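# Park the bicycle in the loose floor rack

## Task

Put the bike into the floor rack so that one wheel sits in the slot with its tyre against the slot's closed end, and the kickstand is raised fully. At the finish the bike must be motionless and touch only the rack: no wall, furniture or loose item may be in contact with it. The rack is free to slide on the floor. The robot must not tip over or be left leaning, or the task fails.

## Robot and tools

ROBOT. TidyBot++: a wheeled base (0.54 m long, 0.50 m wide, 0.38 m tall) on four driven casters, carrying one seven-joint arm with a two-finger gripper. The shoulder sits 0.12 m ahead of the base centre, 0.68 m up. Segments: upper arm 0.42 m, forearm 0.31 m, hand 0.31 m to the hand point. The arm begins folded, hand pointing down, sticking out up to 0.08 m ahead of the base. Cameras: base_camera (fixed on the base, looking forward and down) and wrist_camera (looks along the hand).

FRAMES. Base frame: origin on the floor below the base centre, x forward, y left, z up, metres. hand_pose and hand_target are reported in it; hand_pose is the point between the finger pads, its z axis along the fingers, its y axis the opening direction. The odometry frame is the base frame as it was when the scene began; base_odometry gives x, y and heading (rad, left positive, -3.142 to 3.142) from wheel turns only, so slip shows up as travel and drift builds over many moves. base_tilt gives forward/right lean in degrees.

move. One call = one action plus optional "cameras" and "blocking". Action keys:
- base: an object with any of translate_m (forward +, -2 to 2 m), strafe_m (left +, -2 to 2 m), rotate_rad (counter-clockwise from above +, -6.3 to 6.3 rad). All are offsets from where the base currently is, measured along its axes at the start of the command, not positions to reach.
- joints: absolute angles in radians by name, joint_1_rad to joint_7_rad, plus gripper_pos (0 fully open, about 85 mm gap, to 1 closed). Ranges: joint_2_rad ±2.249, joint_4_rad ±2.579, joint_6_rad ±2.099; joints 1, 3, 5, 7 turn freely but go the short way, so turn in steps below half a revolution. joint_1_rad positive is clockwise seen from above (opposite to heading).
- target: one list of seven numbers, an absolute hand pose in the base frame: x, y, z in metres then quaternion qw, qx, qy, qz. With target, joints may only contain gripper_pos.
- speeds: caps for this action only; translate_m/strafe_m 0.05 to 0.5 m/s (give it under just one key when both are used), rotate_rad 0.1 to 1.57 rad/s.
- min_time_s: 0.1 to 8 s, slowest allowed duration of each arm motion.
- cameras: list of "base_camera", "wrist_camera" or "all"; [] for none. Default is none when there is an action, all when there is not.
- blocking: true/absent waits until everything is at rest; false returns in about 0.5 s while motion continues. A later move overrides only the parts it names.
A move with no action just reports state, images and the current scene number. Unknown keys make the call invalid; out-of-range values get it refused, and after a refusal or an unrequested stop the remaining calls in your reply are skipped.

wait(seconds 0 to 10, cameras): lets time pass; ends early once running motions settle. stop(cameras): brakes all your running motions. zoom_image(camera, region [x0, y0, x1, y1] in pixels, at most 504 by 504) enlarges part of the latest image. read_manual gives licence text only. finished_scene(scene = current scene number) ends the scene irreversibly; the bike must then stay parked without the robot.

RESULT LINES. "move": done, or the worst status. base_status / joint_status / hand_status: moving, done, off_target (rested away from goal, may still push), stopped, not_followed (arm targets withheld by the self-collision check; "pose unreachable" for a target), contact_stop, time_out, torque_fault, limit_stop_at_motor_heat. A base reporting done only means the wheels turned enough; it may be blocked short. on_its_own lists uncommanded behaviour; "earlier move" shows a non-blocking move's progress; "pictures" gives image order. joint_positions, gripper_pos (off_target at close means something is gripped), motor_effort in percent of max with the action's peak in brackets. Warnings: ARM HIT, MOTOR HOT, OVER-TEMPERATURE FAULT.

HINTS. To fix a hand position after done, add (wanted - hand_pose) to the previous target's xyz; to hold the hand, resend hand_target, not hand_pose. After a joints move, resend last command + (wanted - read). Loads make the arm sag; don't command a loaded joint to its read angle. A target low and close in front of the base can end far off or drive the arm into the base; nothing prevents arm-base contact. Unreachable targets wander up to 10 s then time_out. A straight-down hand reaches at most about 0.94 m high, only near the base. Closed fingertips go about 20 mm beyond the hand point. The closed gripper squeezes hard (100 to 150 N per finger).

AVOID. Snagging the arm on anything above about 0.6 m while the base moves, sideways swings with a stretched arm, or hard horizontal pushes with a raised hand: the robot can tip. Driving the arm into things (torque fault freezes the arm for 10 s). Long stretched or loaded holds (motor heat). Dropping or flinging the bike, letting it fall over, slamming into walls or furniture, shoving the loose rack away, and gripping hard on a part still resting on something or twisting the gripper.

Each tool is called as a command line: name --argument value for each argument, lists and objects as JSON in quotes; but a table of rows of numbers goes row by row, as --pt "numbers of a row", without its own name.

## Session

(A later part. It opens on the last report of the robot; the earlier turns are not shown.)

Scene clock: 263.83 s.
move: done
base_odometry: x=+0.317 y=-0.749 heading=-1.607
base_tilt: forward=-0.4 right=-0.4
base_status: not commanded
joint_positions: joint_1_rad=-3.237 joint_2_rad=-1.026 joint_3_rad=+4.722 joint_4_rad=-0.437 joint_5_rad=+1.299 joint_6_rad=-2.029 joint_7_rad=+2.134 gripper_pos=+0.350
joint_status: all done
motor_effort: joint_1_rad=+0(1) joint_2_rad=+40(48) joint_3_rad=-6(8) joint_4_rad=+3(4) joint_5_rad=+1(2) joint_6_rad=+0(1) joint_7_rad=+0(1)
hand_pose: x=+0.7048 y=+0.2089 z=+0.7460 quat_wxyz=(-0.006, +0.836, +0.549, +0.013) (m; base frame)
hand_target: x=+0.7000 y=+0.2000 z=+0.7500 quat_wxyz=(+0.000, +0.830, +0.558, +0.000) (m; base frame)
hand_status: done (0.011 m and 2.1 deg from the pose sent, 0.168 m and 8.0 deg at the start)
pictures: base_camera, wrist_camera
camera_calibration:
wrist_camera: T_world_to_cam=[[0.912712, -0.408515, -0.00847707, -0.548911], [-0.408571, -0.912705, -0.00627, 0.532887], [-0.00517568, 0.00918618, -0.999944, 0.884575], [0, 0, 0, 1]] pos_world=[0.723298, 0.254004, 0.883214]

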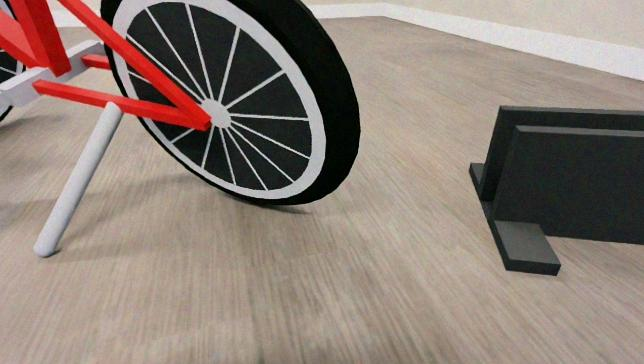

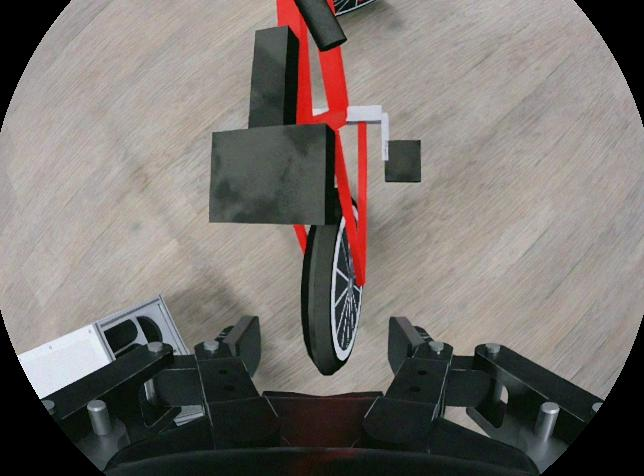

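move --base '{"translate_m":0.0,"strafe_m":-0.4}'

move --target '[0.50, -0.01, 0.5, 0.0, 0.707, 0.707, 0.0]' --cameras '["all"]'

Scene clock: 268.63 s.
move: done
base_odometry: x=-0.083 y=-0.735 heading=-1.607
base_tilt: forward=-0.4 right=-0.4
base_status: done
joint_positions: joint_1_rad=-3.240 joint_2_rad=-1.026 joint_3_rad=+4.722 joint_4_rad=-0.431 joint_5_rad=+1.303 joint_6_rad=-2.034 joint_7_rad=+2.134 gripper_pos=+0.350
joint_status: not commanded
motor_effort: joint_1_rad=+0(4) joint_2_rad=+40(41) joint_3_rad=-6(6) joint_4_rad=+3(4) joint_5_rad=+1(2) joint_6_rad=+0(1) joint_7_rad=+0(1)
hand_pose: x=+0.7041 y=+0.2081 z=+0.7464 quat_wxyz=(-0.006, +0.837, +0.547, +0.011) (m; base frame)
hand_target: x=+0.7000 y=+0.2000 z=+0.7500 quat_wxyz=(+0.000, +0.830, +0.558, +0.000) (m; base frame)
hand_status: not commanded
pictures: none

Scene clock: 271.47 s.
move: done
base_odometry: x=-0.083 y=-0.735 heading=-1.607
base_tilt: forward=-0.4 right=-0.4
base_status: not commanded
joint_positions: joint_1_rad=-2.257 joint_2_rad=-1.031 joint_3_rad=+4.749 joint_4_rad=-2.017 joint_5_rad=+1.183 joint_6_rad=-1.347 joint_7_rad=+2.112 gripper_pos=+0.350
joint_status: not commanded
motor_effort: joint_1_rad=-1(1) joint_2_rad=+24(40) joint_3_rad=-12(14) joint_4_rad=+6(8) joint_5_rad=+2(4) joint_6_rad=+0(1) joint_7_rad=+0(1)
hand_pose: x=+0.5225 y=-0.0222 z=+0.5204 quat_wxyz=(+0.048, +0.687, +0.725, -0.002) (m; base frame)
hand_target: x=+0.5000 y=-0.0100 z=+0.5000 quat_wxyz=(+0.000, +0.707, +0.707, +0.000) (m; base frame)
hand_status: done (0.033 m and 6.3 deg from the pose sent, 0.387 m and 23.7 deg at the start)
pictures: base_camera, wrist_camera
camera_calibration:
wrist_camera: T_world_to_cam=[[0.997769, 0.0418621, 0.0519991, -0.544852], [0.0368262, -0.994864, 0.094289, -0.040856], [0.0556791, -0.0921637, -0.994186, 0.623216], [0, 0, 0, 1]] pos_world=[0.510441, 0.0396004, 0.651776]

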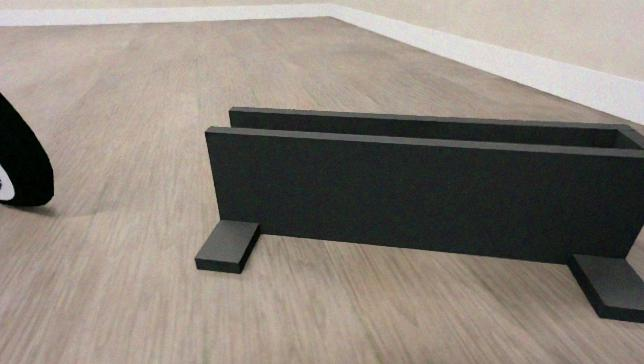

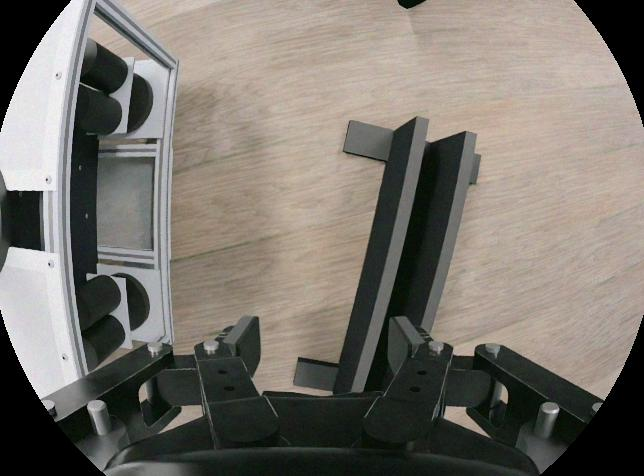

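move --target '[0.635, 0.06, 0.235, 0.0, 0.7455, 0.6665, 0.0]' --joints '{"gripper_pos":0.45}' --cameras '["all"]'

Scene clock: 275.50 s.
move: done
base_odometry: x=-0.083 y=-0.735 heading=-1.607
base_tilt: forward=-0.4 right=-0.3
base_status: not commanded
joint_positions: joint_1_rad=-2.604 joint_2_rad=-1.621 joint_3_rad=+5.047 joint_4_rad=-1.575 joint_5_rad=+1.619 joint_6_rad=-1.256 joint_7_rad=+2.017 gripper_pos=+0.450
joint_status: all done
motor_effort: joint_1_rad=+0(2) joint_2_rad=+33(35) joint_3_rad=-15(16) joint_4_rad=-1(6) joint_5_rad=+1(3) joint_6_rad=+0(1) joint_7_rad=+0(1)
hand_pose: x=+0.6303 y=+0.0530 z=+0.2584 quat_wxyz=(+0.000, +0.732, +0.681, -0.010) (m; base frame)
hand_target: x=+0.6350 y=+0.0600 z=+0.2350 quat_wxyz=(+0.000, +0.746, +0.666, +0.000) (m; base frame)
hand_status: done (0.025 m and 2.6 deg from the pose sent, 0.318 m and 11.0 deg at the start)
pictures: base_camera, wrist_camera
camera_calibration:
wrist_camera: T_world_to_cam=[[0.996114, -0.0841283, -0.0260741, -0.613955], [-0.0831534, -0.99587, 0.0364566, 0.145366], [-0.0290334, -0.0341467, -0.998995, 0.415201], [0, 0, 0, 1]] pos_world=[0.635712, 0.107293, 0.393476]

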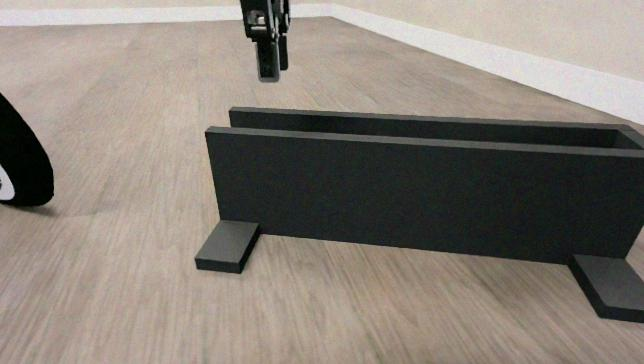

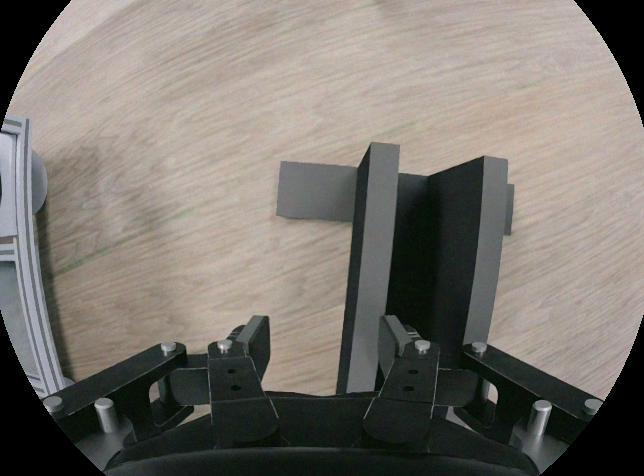

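move --target '[0.671, 0.06, 0.175, 0.0, 0.7716, 0.636, 0.0]' --cameras '["wrist_camera"]'

Scene clock: 277.47 s.
move: done
base_odometry: x=-0.083 y=-0.735 heading=-1.607
base_tilt: forward=-0.4 right=-0.4
base_status: not commanded
joint_positions: joint_1_rad=-2.663 joint_2_rad=-1.720 joint_3_rad=+5.071 joint_4_rad=-1.350 joint_5_rad=+1.642 joint_6_rad=-1.200 joint_7_rad=+2.017 gripper_pos=+0.450
joint_status: not commanded
motor_effort: joint_1_rad=+0(1) joint_2_rad=+35(36) joint_3_rad=-14(15) joint_4_rad=-1(2) joint_5_rad=+1(2) joint_6_rad=+0(1) joint_7_rad=+1(1)
hand_pose: x=+0.6728 y=+0.0514 z=+0.2029 quat_wxyz=(+0.000, +0.778, +0.628, -0.005) (m; base frame)
hand_target: x=+0.6710 y=+0.0600 z=+0.1750 quat_wxyz=(+0.000, +0.772, +0.636, +0.000) (m; base frame)
hand_status: done (0.029 m and 1.3 deg from the pose sent, 0.093 m and 7.0 deg at the start)
pictures: wrist_camera
camera_calibration:
wrist_camera: T_world_to_cam=[[0.974499, -0.223541, -0.0195256, -0.63749], [-0.222904, -0.974369, 0.0303171, 0.243534], [-0.0258023, -0.0251917, -0.99935, 0.358412], [0, 0, 0, 1]] pos_world=[0.684766, 0.103816, 0.338348]

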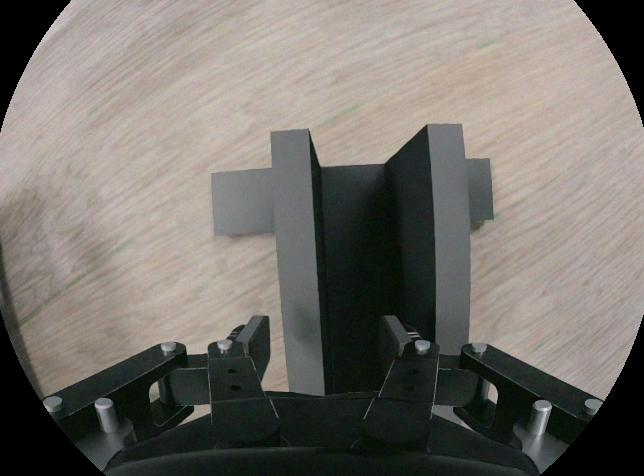

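move --target '[0.662, 0.062, 0.112, 0.0, 0.7547, 0.656, 0.0]' --cameras '["wrist_camera"]'

Scene clock: 279.23 s.
move: off_target
base_odometry: x=-0.083 y=-0.735 heading=-1.607
base_tilt: forward=-0.4 right=-0.4
base_status: not commanded
joint_positions: joint_1_rad=-2.674 joint_2_rad=-1.770 joint_3_rad=+5.075 joint_4_rad=-1.298 joint_5_rad=+1.691 joint_6_rad=-1.164 joint_7_rad=+2.050 gripper_pos=+0.450
joint_status: not commanded
motor_effort: joint_1_rad=-1(3) joint_2_rad=+18(35) joint_3_rad=-3(14) joint_4_rad=+3(5) joint_5_rad=+7(10) joint_6_rad=+7(11) joint_7_rad=+0(1)
hand_pose: x=+0.6843 y=+0.0518 z=+0.1770 quat_wxyz=(+0.006, +0.774, +0.634, +0.006) (m; base frame)
hand_target: x=+0.6620 y=+0.0620 z=+0.1120 quat_wxyz=(+0.000, +0.755, +0.656, +0.000) (m; base frame)
hand_status: off_target (0.070 m and 3.5 deg from the pose sent, 0.092 m and 4.2 deg at the start)
pictures: wrist_camera
camera_calibration:
wrist_camera: T_world_to_cam=[[0.977842, -0.209301, 0.00416313, -0.656429], [-0.209342, -0.977619, 0.0209194, 0.239821], [-0.00030851, -0.0213274, -0.999772, 0.315246], [0, 0, 0, 1]] pos_world=[0.692187, 0.103786, 0.31289]

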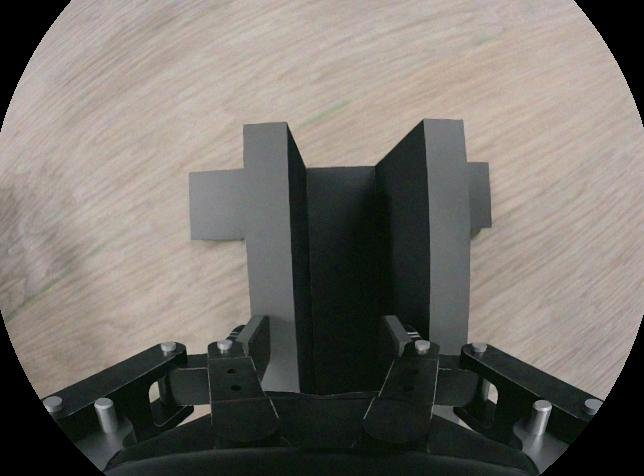

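move --target '[0.65, 0.062, 0.185, 0.0, 0.7547, 0.656, 0.0]'

move --target '[0.655, 0.062, 0.165, 0.0, 0.7547, 0.656, 0.0]' --cameras '["wrist_camera"]'

Scene clock: 281.00 s.
move: done
base_odometry: x=-0.083 y=-0.735 heading=-1.607
base_tilt: forward=-0.4 right=-0.3
base_status: not commanded
joint_positions: joint_1_rad=-2.663 joint_2_rad=-1.768 joint_3_rad=+5.087 joint_4_rad=-1.409 joint_5_rad=+1.710 joint_6_rad=-1.160 joint_7_rad=+2.038 gripper_pos=+0.450
joint_status: not commanded
motor_effort: joint_1_rad=+1(3) joint_2_rad=+33(35) joint_3_rad=-14(15) joint_4_rad=-2(4) joint_5_rad=+1(8) joint_6_rad=+0(9) joint_7_rad=+1(1)
hand_pose: x=+0.6525 y=+0.0723 z=+0.1785 quat_wxyz=(-0.006, +0.745, +0.667, +0.006) (m; base frame)
hand_target: x=+0.6500 y=+0.0620 z=+0.1850 quat_wxyz=(+0.000, +0.755, +0.656, +0.000) (m; base frame)
hand_status: done (0.012 m and 1.9 deg from the pose sent, 0.037 m and 3.5 deg at the start)
pictures: none

Scene clock: 281.73 s.
move: done
base_odometry: x=-0.083 y=-0.735 heading=-1.607
base_tilt: forward=-0.4 right=-0.4
base_status: not commanded
joint_positions: joint_1_rad=-2.663 joint_2_rad=-1.768 joint_3_rad=+5.087 joint_4_rad=-1.389 joint_5_rad=+1.710 joint_6_rad=-1.160 joint_7_rad=+2.038 gripper_pos=+0.450
joint_status: not commanded
motor_effort: joint_1_rad=+0(1) joint_2_rad=+34(35) joint_3_rad=-14(14) joint_4_rad=-2(3) joint_5_rad=+1(2) joint_6_rad=+0(0) joint_7_rad=+0(1)
hand_pose: x=+0.6589 y=+0.0667 z=+0.1777 quat_wxyz=(-0.002, +0.751, +0.661, +0.006) (m; base frame)
hand_target: x=+0.6550 y=+0.0620 z=+0.1650 quat_wxyz=(+0.000, +0.755, +0.656, +0.000) (m; base frame)
hand_status: done (0.014 m and 1.0 deg from the pose sent, 0.017 m and 1.9 deg at the start)
pictures: wrist_camera
camera_calibration:
wrist_camera: T_world_to_cam=[[0.990153, -0.139788, -0.00752875, -0.639059], [-0.139693, -0.990122, 0.011976, 0.205548], [-0.00912848, -0.0108063, -0.9999, 0.321279], [0, 0, 0, 1]] pos_world=[0.664413, 0.117656, 0.313974]

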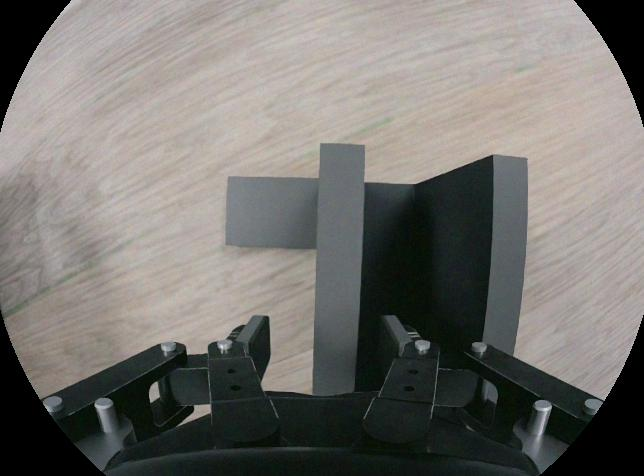

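Nearly centred (slightly +4 mm). Descend.

move --target '[0.66, 0.062, 0.118, 0.0, 0.7547, 0.656, 0.0]' --cameras '["wrist_camera"]'

Scene clock: 283.07 s.
move: done
base_odometry: x=-0.083 y=-0.735 heading=-1.607
base_tilt: forward=-0.4 right=-0.4
base_status: not commanded
joint_positions: joint_1_rad=-2.676 joint_2_rad=-1.817 joint_3_rad=+5.112 joint_4_rad=-1.292 joint_5_rad=+1.719 joint_6_rad=-1.132 joint_7_rad=+2.043 gripper_pos=+0.450
joint_status: not commanded
motor_effort: joint_1_rad=+0(1) joint_2_rad=+35(36) joint_3_rad=-13(14) joint_4_rad=-2(3) joint_5_rad=+1(2) joint_6_rad=+0(0) joint_7_rad=-1(1)
hand_pose: x=+0.6674 y=+0.0522 z=+0.1442 quat_wxyz=(+0.002, +0.770, +0.637, -0.003) (m; base frame)
hand_target: x=+0.6600 y=+0.0620 z=+0.1180 quat_wxyz=(+0.000, +0.755, +0.656, +0.000) (m; base frame)
hand_status: done (0.029 m and 2.8 deg from the pose sent, 0.060 m and 1.0 deg at the start)
pictures: wrist_camera
camera_calibration:
wrist_camera: T_world_to_cam=[[0.979759, -0.1998, -0.0123684, -0.638994], [-0.199371, -0.979479, 0.0295165, 0.229565], [-0.018012, -0.0264531, -0.999488, 0.294468], [0, 0, 0, 1]] pos_world=[0.677132, 0.104973, 0.279637]

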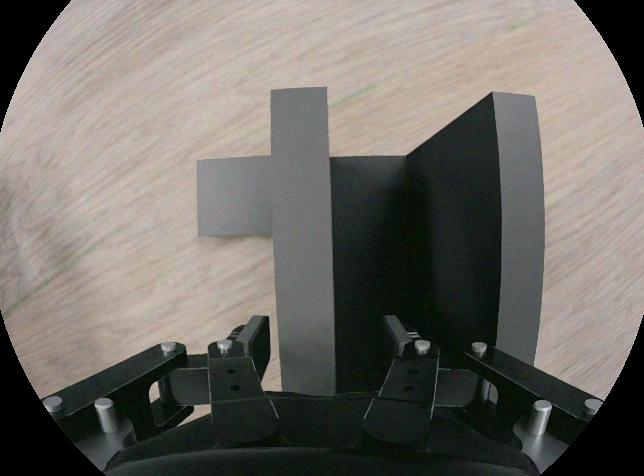

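move --target '[0.653, 0.066, 0.118, 0.0, 0.75, 0.661, 0.0]'

move --joints '{"gripper_pos":1}' --cameras '["base_camera"]'

move --base '{"translate_m":-0.06,"strafe_m":0.2,"rotate_rad":-0.28}' --speeds '{"strafe_m":0.12,"rotate_rad":0.15}' --cameras '["all"]'

Scene clock: 285.43 s.
move: done
base_odometry: x=-0.083 y=-0.735 heading=-1.607
base_tilt: forward=-0.4 right=-0.4
base_status: not commanded
joint_positions: joint_1_rad=-2.676 joint_2_rad=-1.817 joint_3_rad=+5.112 joint_4_rad=-1.295 joint_5_rad=+1.737 joint_6_rad=-1.132 joint_7_rad=+2.043 gripper_pos=+0.450
joint_status: not commanded
motor_effort: joint_1_rad=+0(1) joint_2_rad=+35(35) joint_3_rad=-13(14) joint_4_rad=-2(2) joint_5_rad=+1(2) joint_6_rad=+0(0) joint_7_rad=+0(1)
hand_pose: x=+0.6701 y=+0.0504 z=+0.1442 quat_wxyz=(+0.009, +0.767, +0.641, -0.001) (m; base frame)
hand_target: x=+0.6530 y=+0.0660 z=+0.1180 quat_wxyz=(+0.000, +0.750, +0.661, +0.000) (m; base frame)
hand_status: done (0.035 m and 3.2 deg from the pose sent, 0.033 m and 3.6 deg at the start)
pictures: none

Scene clock: 286.27 s.
move: off_target
base_odometry: x=-0.083 y=-0.735 heading=-1.607
base_tilt: forward=-0.4 right=-0.3
base_status: not commanded
joint_positions: joint_1_rad=-2.676 joint_2_rad=-1.818 joint_3_rad=+5.112 joint_4_rad=-1.296 joint_5_rad=+1.737 joint_6_rad=-1.132 joint_7_rad=+2.043 gripper_pos=+0.805
joint_status: gripper_pos off_target (ended at +0.805, target +1.000)
motor_effort: joint_1_rad=-1(2) joint_2_rad=+30(36) joint_3_rad=-11(13) joint_4_rad=-1(2) joint_5_rad=+4(4) joint_6_rad=+2(2) joint_7_rad=+1(1)
hand_pose: x=+0.6697 y=+0.0511 z=+0.1439 quat_wxyz=(+0.009, +0.767, +0.642, -0.001) (m; base frame)
hand_target: x=+0.6530 y=+0.0660 z=+0.1180 quat_wxyz=(+0.000, +0.750, +0.661, +0.000) (m; base frame)
hand_status: not commanded
pictures: base_camera

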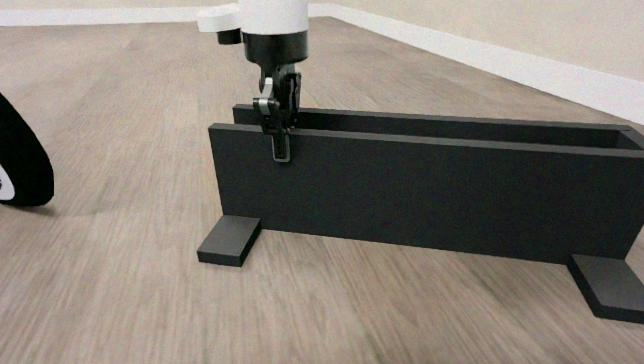

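Scene clock: 288.60 s.
move: done
base_odometry: x=+0.119 y=-0.682 heading=-1.887
base_tilt: forward=-0.4 right=-0.4
base_status: done
joint_positions: joint_1_rad=-2.686 joint_2_rad=-1.818 joint_3_rad=+5.112 joint_4_rad=-1.296 joint_5_rad=+1.758 joint_6_rad=-1.125 joint_7_rad=+2.054 gripper_pos=+0.805
joint_status: not commanded
motor_effort: joint_1_rad=+0(3) joint_2_rad=+32(32) joint_3_rad=-11(12) joint_4_rad=-1(4) joint_5_rad=+3(3) joint_6_rad=+1(2) joint_7_rad=-2(4)
hand_pose: x=+0.6752 y=+0.0550 z=+0.1443 quat_wxyz=(+0.017, +0.757, +0.653, +0.005) (m; base frame)
hand_target: x=+0.6530 y=+0.0660 z=+0.1180 quat_wxyz=(+0.000, +0.750, +0.661, +0.000) (m; base frame)
hand_status: not commanded
pictures: base_camera, wrist_camera
camera_calibration:
wrist_camera: T_world_to_cam=[[0.987212, -0.158217, 0.0194925, -0.657907], [-0.15886, -0.986583, 0.037642, 0.205723], [0.0132753, -0.0402572, -0.999101, 0.274294], [0, 0, 0, 1]] pos_world=[0.678534, 0.109913, 0.279128]

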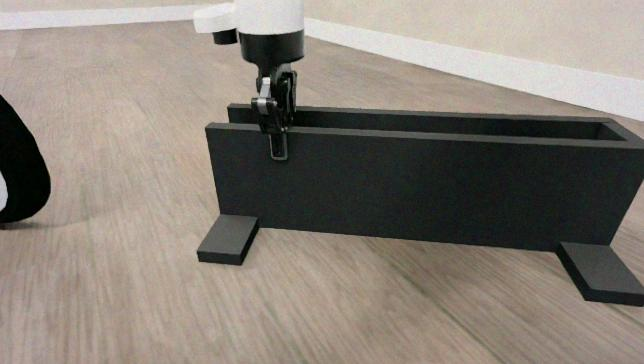

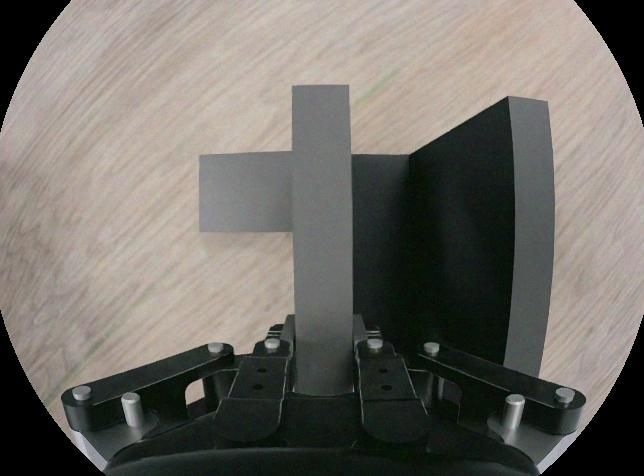

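move --base '{"translate_m":-0.07,"strafe_m":0.08}' --speeds '{"strafe_m":0.1}' --cameras '["all"]'

Scene clock: 291.07 s.
move: done
base_odometry: x=+0.217 y=-0.640 heading=-1.887
base_tilt: forward=-0.4 right=-0.4
base_status: done
joint_positions: joint_1_rad=-2.678 joint_2_rad=-1.816 joint_3_rad=+5.112 joint_4_rad=-1.296 joint_5_rad=+1.768 joint_6_rad=-1.125 joint_7_rad=+2.054 gripper_pos=+0.805
joint_status: not commanded
motor_effort: joint_1_rad=-1(3) joint_2_rad=+32(32) joint_3_rad=-12(12) joint_4_rad=-2(4) joint_5_rad=+3(4) joint_6_rad=+1(4) joint_7_rad=-1(3)
hand_pose: x=+0.6788 y=+0.0480 z=+0.1453 quat_wxyz=(+0.022, +0.758, +0.652, +0.006) (m; base frame)
hand_target: x=+0.6530 y=+0.0660 z=+0.1180 quat_wxyz=(+0.000, +0.750, +0.661, +0.000) (m; base frame)
hand_status: not commanded
pictures: base_camera, wrist_camera
camera_calibration:
wrist_camera: T_world_to_cam=[[0.986274, -0.162495, 0.0293113, -0.663307], [-0.163649, -0.985601, 0.0425349, 0.201826], [0.0219775, -0.0467478, -0.998665, 0.269335], [0, 0, 0, 1]] pos_world=[0.681311, 0.103727, 0.279833]

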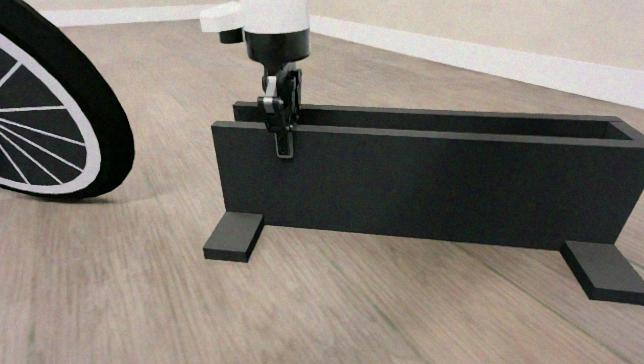

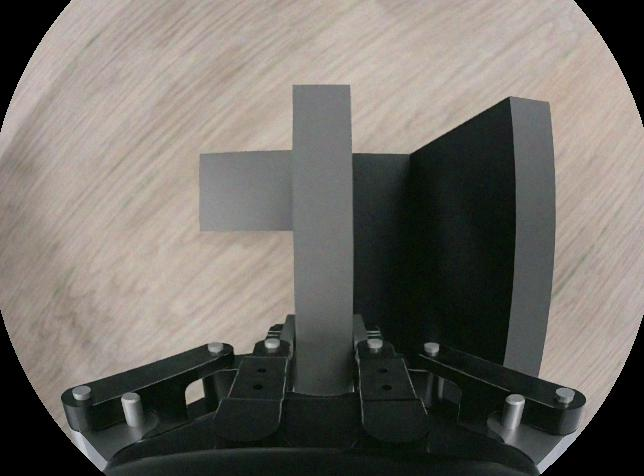

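move --base '{"translate_m":-0.012,"strafe_m":0.06}' --speeds '{"strafe_m":0.1}' --cameras '["base_camera"]'

zoom_image --camera "base_camera" --region '[0, 0, 360, 300]'

Scene clock: 293.80 s.
move: done
base_odometry: x=+0.278 y=-0.647 heading=-1.887
base_tilt: forward=-0.4 right=-0.4
base_status: done
joint_positions: joint_1_rad=-2.670 joint_2_rad=-1.816 joint_3_rad=+5.113 joint_4_rad=-1.296 joint_5_rad=+1.768 joint_6_rad=-1.126 joint_7_rad=+2.054 gripper_pos=+0.805
joint_status: not commanded
motor_effort: joint_1_rad=-2(5) joint_2_rad=+33(33) joint_3_rad=-13(14) joint_4_rad=-2(3) joint_5_rad=+4(5) joint_6_rad=+3(4) joint_7_rad=-2(3)
hand_pose: x=+0.6790 y=+0.0432 z=+0.1451 quat_wxyz=(+0.023, +0.761, +0.649, +0.005) (m; base frame)
hand_target: x=+0.6530 y=+0.0660 z=+0.1180 quat_wxyz=(+0.000, +0.750, +0.661, +0.000) (m; base frame)
hand_status: not commanded
pictures: base_camera

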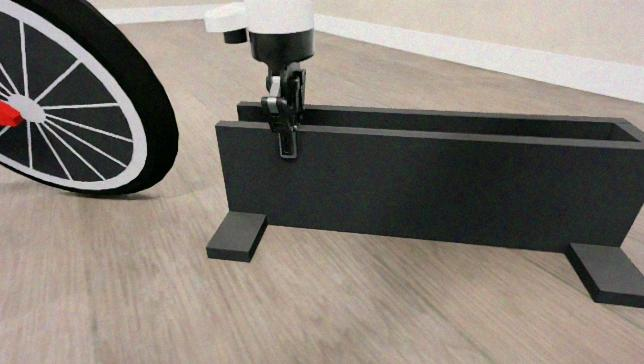

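Scaled by 1.400.

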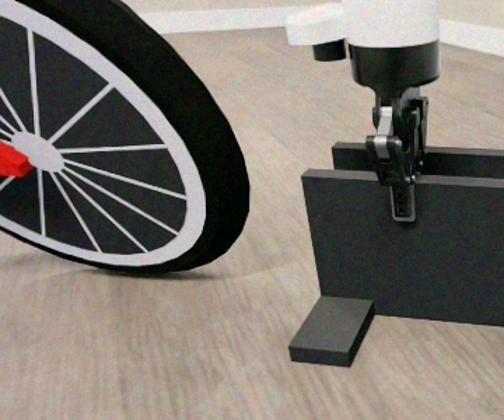

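move --joints '{"gripper_pos":0.4}'

move --target '[0.665, 0.046, 0.3, 0.0, 0.755, 0.655, 0.0]'

move --target '[0.58, 0.0, 0.78, 0.0, 0.755, 0.655, 0.0]' --joints '{"gripper_pos":0}'

move --base '{"translate_m":0.0,"strafe_m":0.72}' --cameras '["all"]'

Scene clock: 296.63 s.
move: done
base_odometry: x=+0.278 y=-0.647 heading=-1.887
base_tilt: forward=-0.4 right=-0.4
base_status: not commanded
joint_positions: joint_1_rad=-2.676 joint_2_rad=-1.821 joint_3_rad=+5.113 joint_4_rad=-1.296 joint_5_rad=+1.768 joint_6_rad=-1.120 joint_7_rad=+2.054 gripper_pos=+0.400
joint_status: all done
motor_effort: joint_1_rad=+0(3) joint_2_rad=+35(36) joint_3_rad=-13(14) joint_4_rad=-2(3) joint_5_rad=+2(5) joint_6_rad=+0(3) joint_7_rad=+0(2)
hand_pose: x=+0.6770 y=+0.0495 z=+0.1424 quat_wxyz=(+0.019, +0.759, +0.651, +0.007) (m; base frame)
hand_target: x=+0.6530 y=+0.0660 z=+0.1180 quat_wxyz=(+0.000, +0.750, +0.661, +0.000) (m; base frame)
hand_status: not commanded
pictures: none

Scene clock: 298.13 s.
move: done
base_odometry: x=+0.278 y=-0.647 heading=-1.887
base_tilt: forward=-0.4 right=-0.4
base_status: not commanded
joint_positions: joint_1_rad=-2.626 joint_2_rad=-1.558 joint_3_rad=+5.034 joint_4_rad=-1.463 joint_5_rad=+1.559 joint_6_rad=-1.230 joint_7_rad=+2.054 gripper_pos=+0.400
joint_status: not commanded
motor_effort: joint_1_rad=+0(1) joint_2_rad=+35(39) joint_3_rad=-15(16) joint_4_rad=+1(3) joint_5_rad=+1(2) joint_6_rad=+0(1) joint_7_rad=+1(1)
hand_pose: x=+0.6821 y=+0.0464 z=+0.2898 quat_wxyz=(+0.015, +0.754, +0.656, +0.015) (m; base frame)
hand_target: x=+0.6650 y=+0.0460 z=+0.3000 quat_wxyz=(+0.000, +0.755, +0.655, +0.000) (m; base frame)
hand_status: done (0.020 m and 2.4 deg from the pose sent, 0.158 m and 2.4 deg at the start)
pictures: none

Scene clock: 300.57 s.
move: off_target
base_odometry: x=+0.278 y=-0.647 heading=-1.887
base_tilt: forward=-0.4 right=-0.4
base_status: not commanded
joint_positions: joint_1_rad=-2.296 joint_2_rad=-0.990 joint_3_rad=+4.142 joint_4_rad=-1.211 joint_5_rad=+1.241 joint_6_rad=-1.941 joint_7_rad=+2.054 gripper_pos=+0.000
joint_status: all done
motor_effort: joint_1_rad=+0(2) joint_2_rad=+28(38) joint_3_rad=-11(16) joint_4_rad=+5(6) joint_5_rad=+3(4) joint_6_rad=+2(3) joint_7_rad=-1(1)
hand_pose: x=+0.6337 y=-0.0682 z=+0.8194 quat_wxyz=(+0.043, +0.837, +0.524, +0.151) (m; base frame)
hand_target: x=+0.6255 y=-0.0686 z=+0.8288 quat_wxyz=(+0.036, +0.835, +0.529, +0.147) (m; base frame)
hand_status: off_target (0.095 m and 25.3 deg from the pose sent, 0.503 m and 2.4 deg at the start)
pictures: none

Scene clock: 303.30 s.
move: done
base_odometry: x=+0.963 y=-0.871 heading=-1.887
base_tilt: forward=-0.4 right=-0.3
base_status: done
joint_positions: joint_1_rad=-2.300 joint_2_rad=-0.990 joint_3_rad=+4.142 joint_4_rad=-1.207 joint_5_rad=+1.241 joint_6_rad=-1.941 joint_7_rad=+2.054 gripper_pos=+0.000
joint_status: not commanded
motor_effort: joint_1_rad=+0(3) joint_2_rad=+28(30) joint_3_rad=-11(12) joint_4_rad=+5(6) joint_5_rad=+3(4) joint_6_rad=+2(3) joint_7_rad=-1(2)
hand_pose: x=+0.6345 y=-0.0665 z=+0.8200 quat_wxyz=(+0.042, +0.837, +0.524, +0.152) (m; base frame)
hand_target: x=+0.6255 y=-0.0686 z=+0.8288 quat_wxyz=(+0.036, +0.835, +0.529, +0.147) (m; base frame)
hand_status: not commanded
pictures: base_camera, wrist_camera
camera_calibration:
wrist_camera: T_world_to_cam=[[0.863121, -0.456864, 0.215168, -0.751737], [-0.421288, -0.886359, -0.192051, 0.415414], [0.278457, 0.0751155, -0.957507, 0.750462], [0, 0, 0, 1]] pos_world=[0.614878, -0.0316067, 0.960103]

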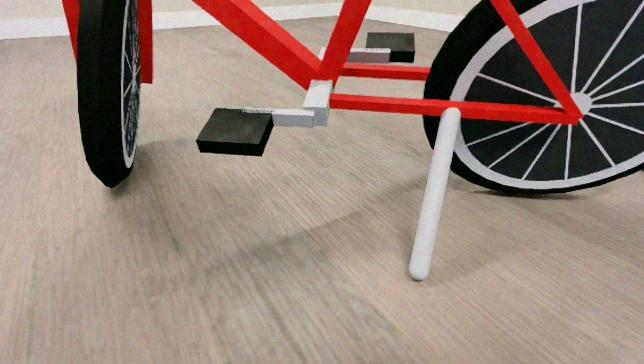

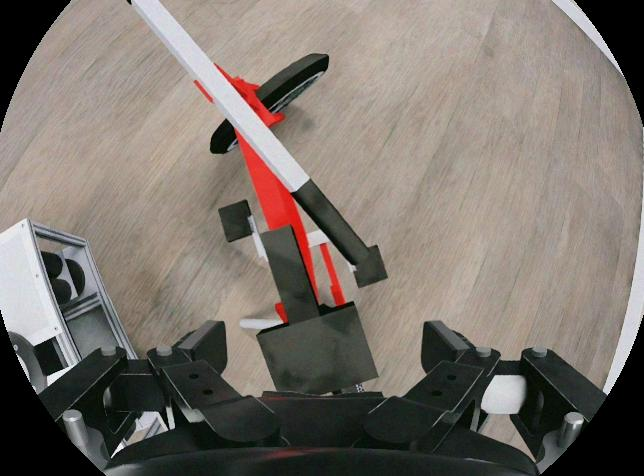

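move --target '[0.745, -0.15, 0.76, 0.0, 0.766, 0.643, 0.0]' --joints '{"gripper_pos":1}' --cameras '["all"]'

Scene clock: 316.77 s.
move: time_out
base_odometry: x=+0.962 y=-0.871 heading=-1.887
base_tilt: forward=-0.4 right=-0.3
base_status: not commanded
joint_positions: joint_1_rad=-2.835 joint_2_rad=-0.993 joint_3_rad=+4.850 joint_4_rad=-0.019 joint_5_rad=+1.487 joint_6_rad=-2.039 joint_7_rad=+3.335 gripper_pos=+0.999
joint_status: all done
motor_effort: joint_1_rad=+0(6) joint_2_rad=+40(46) joint_3_rad=+0(11) joint_4_rad=+2(6) joint_5_rad=+2(5) joint_6_rad=+1(3) joint_7_rad=+1(1)
hand_pose: x=+0.7324 y=-0.1917 z=+0.7841 quat_wxyz=(+0.060, +0.748, +0.661, +0.003) (m; base frame)
hand_target: x=+0.7324 y=-0.1913 z=+0.7839 quat_wxyz=(+0.062, +0.746, +0.663, -0.001) (m; base frame)
hand_status: time_out (0.050 m and 7.5 deg from the pose sent, 0.151 m and 24.1 deg at the start; a joint's target at an end of its range on 87 of 300 steps)
pictures: base_camera, wrist_camera
camera_calibration:
wrist_camera: T_world_to_cam=[[0.987715, -0.132154, 0.0833909, -0.811417], [-0.139971, -0.985478, 0.0961305, -0.112265], [0.0694759, -0.106622, -0.991869, 0.843244], [0, 0, 0, 1]] pos_world=[0.72715, -0.127958, 0.914845]

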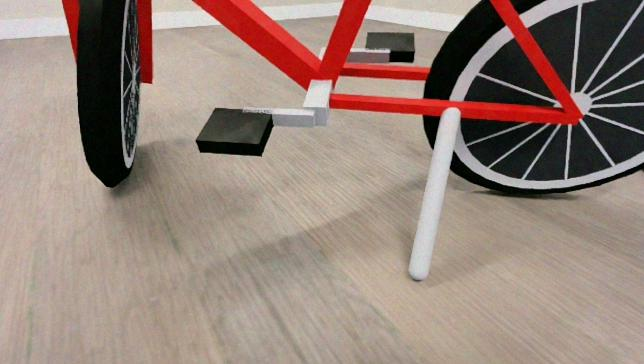

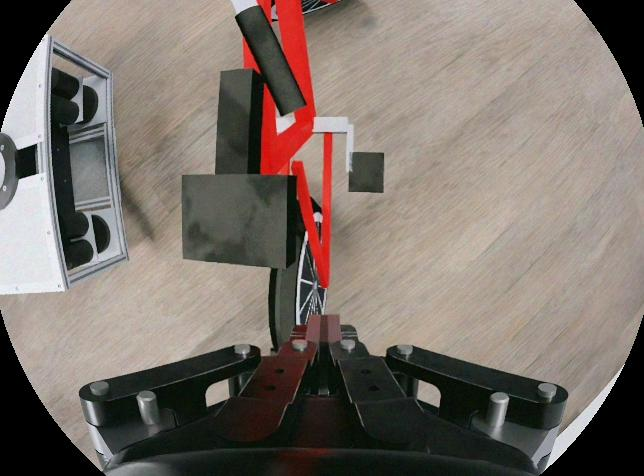

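move --base '{"translate_m":0.12}' --target '[0.64, -0.155, 0.66, 0.0, 0.74, 0.673, 0.0]'

move --target '[0.64, -0.13, 0.635, 0.0, 0.74, 0.673, 0.0]' --cameras '["all"]'

Scene clock: 320.97 s.
move: done
base_odometry: x=+0.925 y=-0.986 heading=-1.887
base_tilt: forward=-0.4 right=-0.4
base_status: done
joint_positions: joint_1_rad=-3.313 joint_2_rad=-0.848 joint_3_rad=+4.249 joint_4_rad=+1.116 joint_5_rad=+2.400 joint_6_rad=-1.585 joint_7_rad=+3.758 gripper_pos=+0.999
joint_status: not commanded
motor_effort: joint_1_rad=+0(2) joint_2_rad=+33(42) joint_3_rad=+9(10) joint_4_rad=-10(11) joint_5_rad=+1(3) joint_6_rad=-1(1) joint_7_rad=+1(1)
hand_pose: x=+0.6449 y=-0.1513 z=+0.6542 quat_wxyz=(-0.013, +0.756, +0.654, +0.002) (m; base frame)
hand_target: x=+0.6400 y=-0.1550 z=+0.6600 quat_wxyz=(+0.000, +0.740, +0.673, +0.000) (m; base frame)
hand_status: done (0.008 m and 3.2 deg from the pose sent, 0.159 m and 7.1 deg at the start)
pictures: none

Scene clock: 322.13 s.
move: done
base_odometry: x=+0.925 y=-0.986 heading=-1.887
base_tilt: forward=-0.4 right=-0.4
base_status: not commanded
joint_positions: joint_1_rad=-3.385 joint_2_rad=-0.847 joint_3_rad=+4.239 joint_4_rad=+1.203 joint_5_rad=+2.400 joint_6_rad=-1.512 joint_7_rad=+3.758 gripper_pos=+0.999
joint_status: not commanded
motor_effort: joint_1_rad=+0(2) joint_2_rad=+33(34) joint_3_rad=+9(10) joint_4_rad=-11(11) joint_5_rad=+1(2) joint_6_rad=-1(1) joint_7_rad=+0(1)
hand_pose: x=+0.6445 y=-0.1248 z=+0.6324 quat_wxyz=(-0.011, +0.750, +0.662, +0.003) (m; base frame)
hand_target: x=+0.6400 y=-0.1300 z=+0.6350 quat_wxyz=(+0.000, +0.740, +0.673, +0.000) (m; base frame)
hand_status: done (0.007 m and 2.2 deg from the pose sent, 0.029 m and 3.2 deg at the start)
pictures: base_camera, wrist_camera
camera_calibration:
wrist_camera: T_world_to_cam=[[0.990288, -0.136726, -0.0252021, -0.636705], [-0.136684, -0.990609, 0.00339159, 0.0119763], [-0.0254291, 0.0000860746, -0.999677, 0.785606], [0, 0, 0, 1]] pos_world=[0.652136, -0.0752581, 0.769265]

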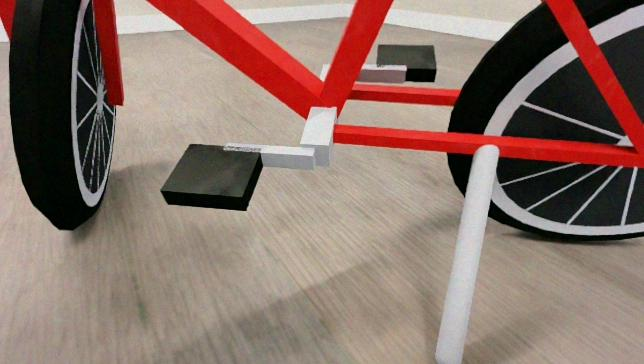

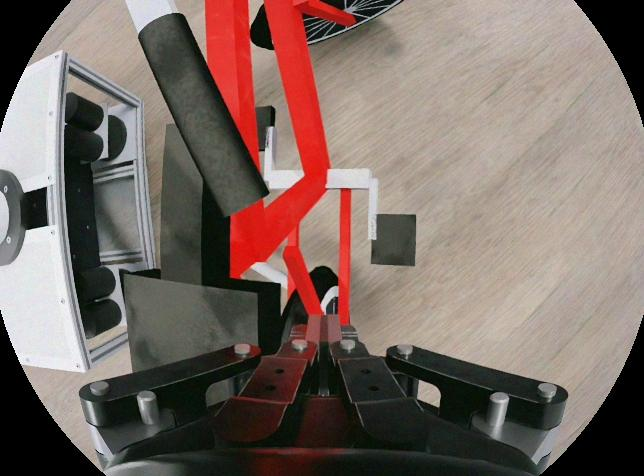

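move --target '[0.535, -0.13, 0.645, 0.0, 0.74, 0.673, 0.0]'

move --target '[0.545, -0.045, 0.645, 0.0, 0.74, 0.673, 0.0]' --cameras '["wrist_camera"]'

Scene clock: 325.20 s.
move: done
base_odometry: x=+0.925 y=-0.986 heading=-1.887
base_tilt: forward=-0.4 right=-0.4
base_status: not commanded
joint_positions: joint_1_rad=-3.501 joint_2_rad=-0.605 joint_3_rad=+4.240 joint_4_rad=+1.557 joint_5_rad=+2.570 joint_6_rad=-1.341 joint_7_rad=+3.801 gripper_pos=+0.999
joint_status: not commanded
motor_effort: joint_1_rad=+0(1) joint_2_rad=+25(34) joint_3_rad=+7(10) joint_4_rad=-12(12) joint_5_rad=+1(2) joint_6_rad=-1(1) joint_7_rad=-1(1)
hand_pose: x=+0.5440 y=-0.1238 z=+0.6454 quat_wxyz=(-0.011, +0.758, +0.652, +0.010) (m; base frame)
hand_target: x=+0.5351 y=-0.1300 z=+0.6451 quat_wxyz=(+0.000, +0.740, +0.673, +0.000) (m; base frame)
hand_status: done (0.011 m and 3.6 deg from the pose sent, 0.110 m and 2.2 deg at the start)
pictures: none

Scene clock: 326.63 s.
move: done
base_odometry: x=+0.925 y=-0.986 heading=-1.887
base_tilt: forward=-0.4 right=-0.4
base_status: not commanded
joint_positions: joint_1_rad=-3.735 joint_2_rad=-0.605 joint_3_rad=+4.251 joint_4_rad=+1.579 joint_5_rad=+2.572 joint_6_rad=-1.337 joint_7_rad=+3.706 gripper_pos=+0.999
joint_status: not commanded
motor_effort: joint_1_rad=+0(2) joint_2_rad=+24(26) joint_3_rad=+8(9) joint_4_rad=-12(12) joint_5_rad=+1(3) joint_6_rad=+0(1) joint_7_rad=+0(1)
hand_pose: x=+0.5531 y=-0.0271 z=+0.6415 quat_wxyz=(-0.015, +0.718, +0.696, +0.004) (m; base frame)
hand_target: x=+0.5450 y=-0.0450 z=+0.6450 quat_wxyz=(+0.000, +0.740, +0.673, +0.000) (m; base frame)
hand_status: done (0.020 m and 4.0 deg from the pose sent, 0.079 m and 3.6 deg at the start)
pictures: wrist_camera
camera_calibration:
wrist_camera: T_world_to_cam=[[0.998583, -0.0441336, -0.0297514, -0.531722], [-0.0442788, -0.99901, -0.00423918, 0.0497304], [-0.0295349, 0.00555053, -0.999548, 0.794612], [0, 0, 0, 1]] pos_world=[0.556639, 0.0218039, 0.778644]

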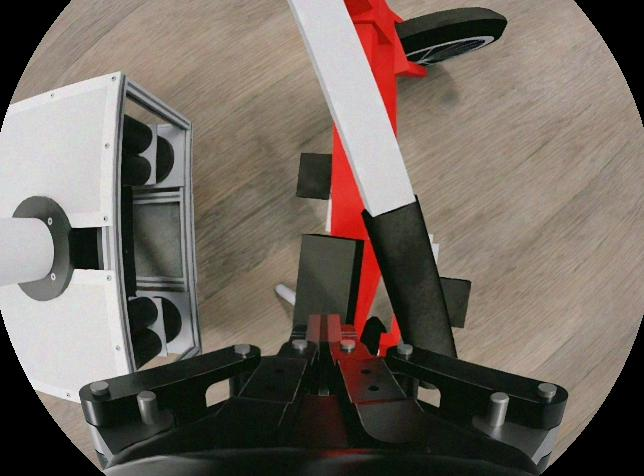

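move --target '[0.65, -0.03, 0.645, 0.0, 0.72, 0.694, 0.0]' --min_time_s 1.5

move --target '[0.72, 0.04, 0.645, 0.0, 0.72, 0.694, 0.0]' --min_time_s 1.5 --cameras '["all"]'

Scene clock: 329.40 s.
move: done
base_odometry: x=+0.925 y=-0.986 heading=-1.887
base_tilt: forward=-0.3 right=-0.4
base_status: not commanded
joint_positions: joint_1_rad=-3.604 joint_2_rad=-0.757 joint_3_rad=+4.246 joint_4_rad=+1.263 joint_5_rad=+2.489 joint_6_rad=-1.448 joint_7_rad=+3.695 gripper_pos=+0.999
joint_status: not commanded
motor_effort: joint_1_rad=+0(1) joint_2_rad=+31(32) joint_3_rad=+9(9) joint_4_rad=-11(13) joint_5_rad=+1(3) joint_6_rad=+0(1) joint_7_rad=+0(1)
hand_pose: x=+0.6443 y=-0.0464 z=+0.6612 quat_wxyz=(+0.025, +0.709, +0.705, +0.000) (m; base frame)
hand_target: x=+0.6500 y=-0.0300 z=+0.6450 quat_wxyz=(+0.000, +0.720, +0.694, +0.000) (m; base frame)
hand_status: done (0.024 m and 3.3 deg from the pose sent, 0.097 m and 1.8 deg at the start)
pictures: none

Scene clock: 331.20 s.
move: done
base_odometry: x=+0.925 y=-0.986 heading=-1.887
base_tilt: forward=-0.4 right=-0.4
base_status: not commanded
joint_positions: joint_1_rad=-3.589 joint_2_rad=-0.925 joint_3_rad=+4.272 joint_4_rad=+0.917 joint_5_rad=+2.318 joint_6_rad=-1.624 joint_7_rad=+3.508 gripper_pos=+0.999
joint_status: not commanded
motor_effort: joint_1_rad=+0(1) joint_2_rad=+37(38) joint_3_rad=+9(10) joint_4_rad=-10(12) joint_5_rad=+1(2) joint_6_rad=+0(0) joint_7_rad=+0(1)
hand_pose: x=+0.7197 y=+0.0377 z=+0.6635 quat_wxyz=(+0.017, +0.703, +0.710, +0.014) (m; base frame)
hand_target: x=+0.7200 y=+0.0400 z=+0.6450 quat_wxyz=(+0.000, +0.720, +0.694, +0.000) (m; base frame)
hand_status: done (0.019 m and 3.7 deg from the pose sent, 0.116 m and 3.3 deg at the start)
pictures: base_camera, wrist_camera
camera_calibration:
wrist_camera: T_world_to_cam=[[0.999508, -0.00277366, 0.0312535, -0.737289], [-0.00359501, -0.999649, 0.0262547, 0.0724377], [0.0311697, -0.0263542, -0.999167, 0.778384], [0, 0, 0, 1]] pos_world=[0.712924, 0.090881, 0.798877]

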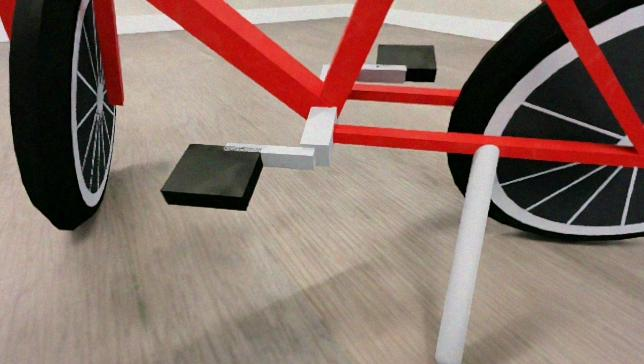

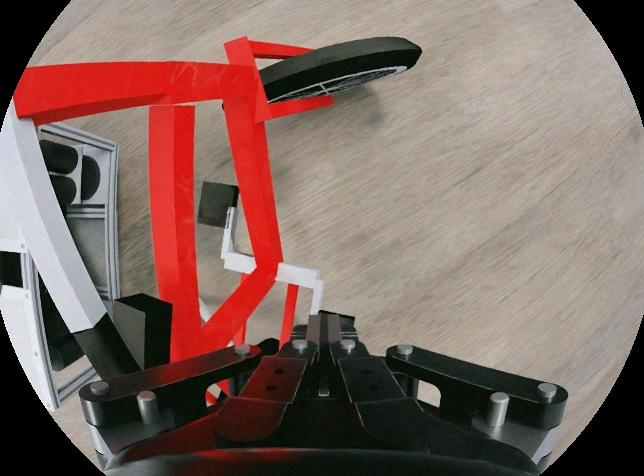

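move --target '[0.68, 0.0, 0.72, 0.0, 0.72, 0.694, 0.0]'

move --target '[0.54, -0.04, 0.70, 0.0, 0.72, 0.694, 0.0]'

move --target '[0.538, -0.045, 0.608, 0.0, 0.72, 0.694, 0.0]' --cameras '["wrist_camera"]'

Scene clock: 333.77 s.
move: done
base_odometry: x=+0.925 y=-0.986 heading=-1.887
base_tilt: forward=-0.4 right=-0.4
base_status: not commanded
joint_positions: joint_1_rad=-3.547 joint_2_rad=-0.851 joint_3_rad=+4.274 joint_4_rad=+0.917 joint_5_rad=+2.354 joint_6_rad=-1.717 joint_7_rad=+3.507 gripper_pos=+0.999
joint_status: not commanded
motor_effort: joint_1_rad=+0(2) joint_2_rad=+35(39) joint_3_rad=+8(10) joint_4_rad=-10(10) joint_5_rad=+1(2) joint_6_rad=+0(1) joint_7_rad=+0(2)
hand_pose: x=+0.6899 y=+0.0125 z=+0.7033 quat_wxyz=(-0.004, +0.720, +0.693, +0.014) (m; base frame)
hand_target: x=+0.6800 y=+0.0000 z=+0.7200 quat_wxyz=(+0.000, +0.720, +0.694, +0.000) (m; base frame)
hand_status: done (0.023 m and 1.6 deg from the pose sent, 0.079 m and 3.7 deg at the start)
pictures: none

Scene clock: 335.80 s.
move: done
base_odometry: x=+0.925 y=-0.986 heading=-1.887
base_tilt: forward=-0.4 right=-0.4
base_status: not commanded
joint_positions: joint_1_rad=-3.749 joint_2_rad=-0.516 joint_3_rad=+4.262 joint_4_rad=+1.473 joint_5_rad=+2.657 joint_6_rad=-1.462 joint_7_rad=+3.591 gripper_pos=+0.999
joint_status: not commanded
motor_effort: joint_1_rad=+0(1) joint_2_rad=+23(36) joint_3_rad=+7(9) joint_4_rad=-13(13) joint_5_rad=+1(2) joint_6_rad=-1(1) joint_7_rad=+0(1)
hand_pose: x=+0.5460 y=-0.0280 z=+0.7019 quat_wxyz=(-0.013, +0.732, +0.681, +0.007) (m; base frame)
hand_target: x=+0.5400 y=-0.0400 z=+0.7000 quat_wxyz=(+0.000, +0.720, +0.694, +0.000) (m; base frame)
hand_status: done (0.014 m and 2.6 deg from the pose sent, 0.159 m and 1.6 deg at the start)
pictures: none

Scene clock: 337.30 s.
move: done
base_odometry: x=+0.925 y=-0.986 heading=-1.887
base_tilt: forward=-0.4 right=-0.4
base_status: not commanded
joint_positions: joint_1_rad=-3.748 joint_2_rad=-0.574 joint_3_rad=+4.259 joint_4_rad=+1.677 joint_5_rad=+2.602 joint_6_rad=-1.236 joint_7_rad=+3.720 gripper_pos=+0.999
joint_status: not commanded
motor_effort: joint_1_rad=+0(1) joint_2_rad=+22(24) joint_3_rad=+7(8) joint_4_rad=-12(13) joint_5_rad=+1(2) joint_6_rad=+0(1) joint_7_rad=+0(1)
hand_pose: x=+0.5353 y=-0.0466 z=+0.6276 quat_wxyz=(+0.001, +0.725, +0.688, -0.001) (m; base frame)
hand_target: x=+0.5380 y=-0.0450 z=+0.6080 quat_wxyz=(+0.000, +0.720, +0.694, +0.000) (m; base frame)
hand_status: done (0.020 m and 0.9 deg from the pose sent, 0.096 m and 2.6 deg at the start)
pictures: wrist_camera
camera_calibration:
wrist_camera: T_world_to_cam=[[0.997786, -0.0654055, -0.0120429, -0.526947], [-0.065071, -0.997533, 0.0263379, 0.0214331], [-0.0137358, -0.0254959, -0.999581, 0.77046], [0, 0, 0, 1]] pos_world=[0.537757, 0.00655864, 0.763226]

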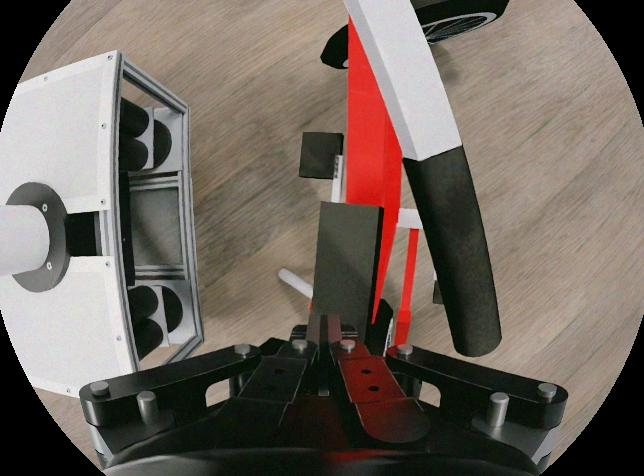

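move --target '[0.545, -0.035, 0.588, 0.0, 0.72, 0.694, 0.0]'

move --target '[0.65, -0.03, 0.588, 0.0, 0.72, 0.694, 0.0]' --min_time_s 1.5 --cameras '["wrist_camera"]'

Scene clock: 338.73 s.
move: done
base_odometry: x=+0.925 y=-0.986 heading=-1.887
base_tilt: forward=-0.4 right=-0.4
base_status: not commanded
joint_positions: joint_1_rad=-3.748 joint_2_rad=-0.611 joint_3_rad=+4.238 joint_4_rad=+1.692 joint_5_rad=+2.562 joint_6_rad=-1.195 joint_7_rad=+3.723 gripper_pos=+0.999
joint_status: not commanded
motor_effort: joint_1_rad=+0(1) joint_2_rad=+24(26) joint_3_rad=+7(9) joint_4_rad=-11(12) joint_5_rad=+2(2) joint_6_rad=+0(1) joint_7_rad=+0(2)
hand_pose: x=+0.5453 y=-0.0375 z=+0.6089 quat_wxyz=(+0.004, +0.726, +0.688, +0.002) (m; base frame)
hand_target: x=+0.5450 y=-0.0350 z=+0.5880 quat_wxyz=(+0.000, +0.720, +0.694, +0.000) (m; base frame)
hand_status: done (0.021 m and 1.0 deg from the pose sent, 0.042 m and 0.9 deg at the start)
pictures: none

Scene clock: 340.87 s.
move: done
base_odometry: x=+0.925 y=-0.985 heading=-1.887
base_tilt: forward=-0.4 right=-0.3
base_status: not commanded
joint_positions: joint_1_rad=-3.613 joint_2_rad=-0.809 joint_3_rad=+4.236 joint_4_rad=+1.380 joint_5_rad=+2.446 joint_6_rad=-1.350 joint_7_rad=+3.723 gripper_pos=+0.999
joint_status: not commanded
motor_effort: joint_1_rad=-1(1) joint_2_rad=+30(30) joint_3_rad=+8(9) joint_4_rad=-12(13) joint_5_rad=+0(2) joint_6_rad=+2(5) joint_7_rad=+1(1)
hand_pose: x=+0.6336 y=-0.0495 z=+0.6078 quat_wxyz=(+0.014, +0.721, +0.693, -0.007) (m; base frame)
hand_target: x=+0.6500 y=-0.0300 z=+0.5880 quat_wxyz=(+0.000, +0.720, +0.694, +0.000) (m; base frame)
hand_status: done (0.032 m and 1.8 deg from the pose sent, 0.107 m and 1.0 deg at the start)
pictures: wrist_camera
camera_calibration:
wrist_camera: T_world_to_cam=[[0.99859, -0.0530493, -0.00190884, -0.631499], [-0.0528808, -0.997272, 0.0514995, 0.00247114], [-0.00463565, -0.051326, -0.998671, 0.74432], [0, 0, 0, 1]] pos_world=[0.63419, 0.00716676, 0.741998]

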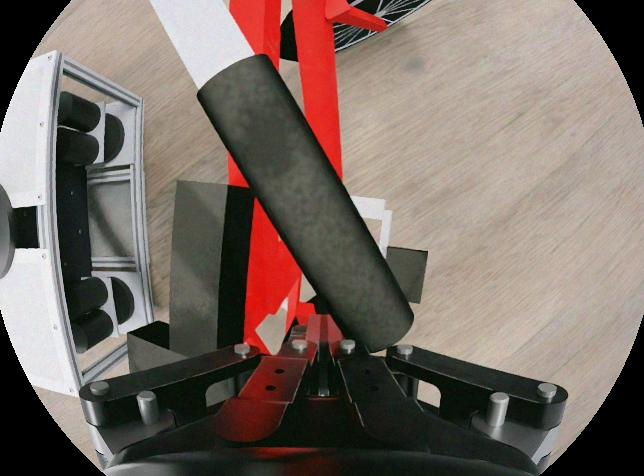

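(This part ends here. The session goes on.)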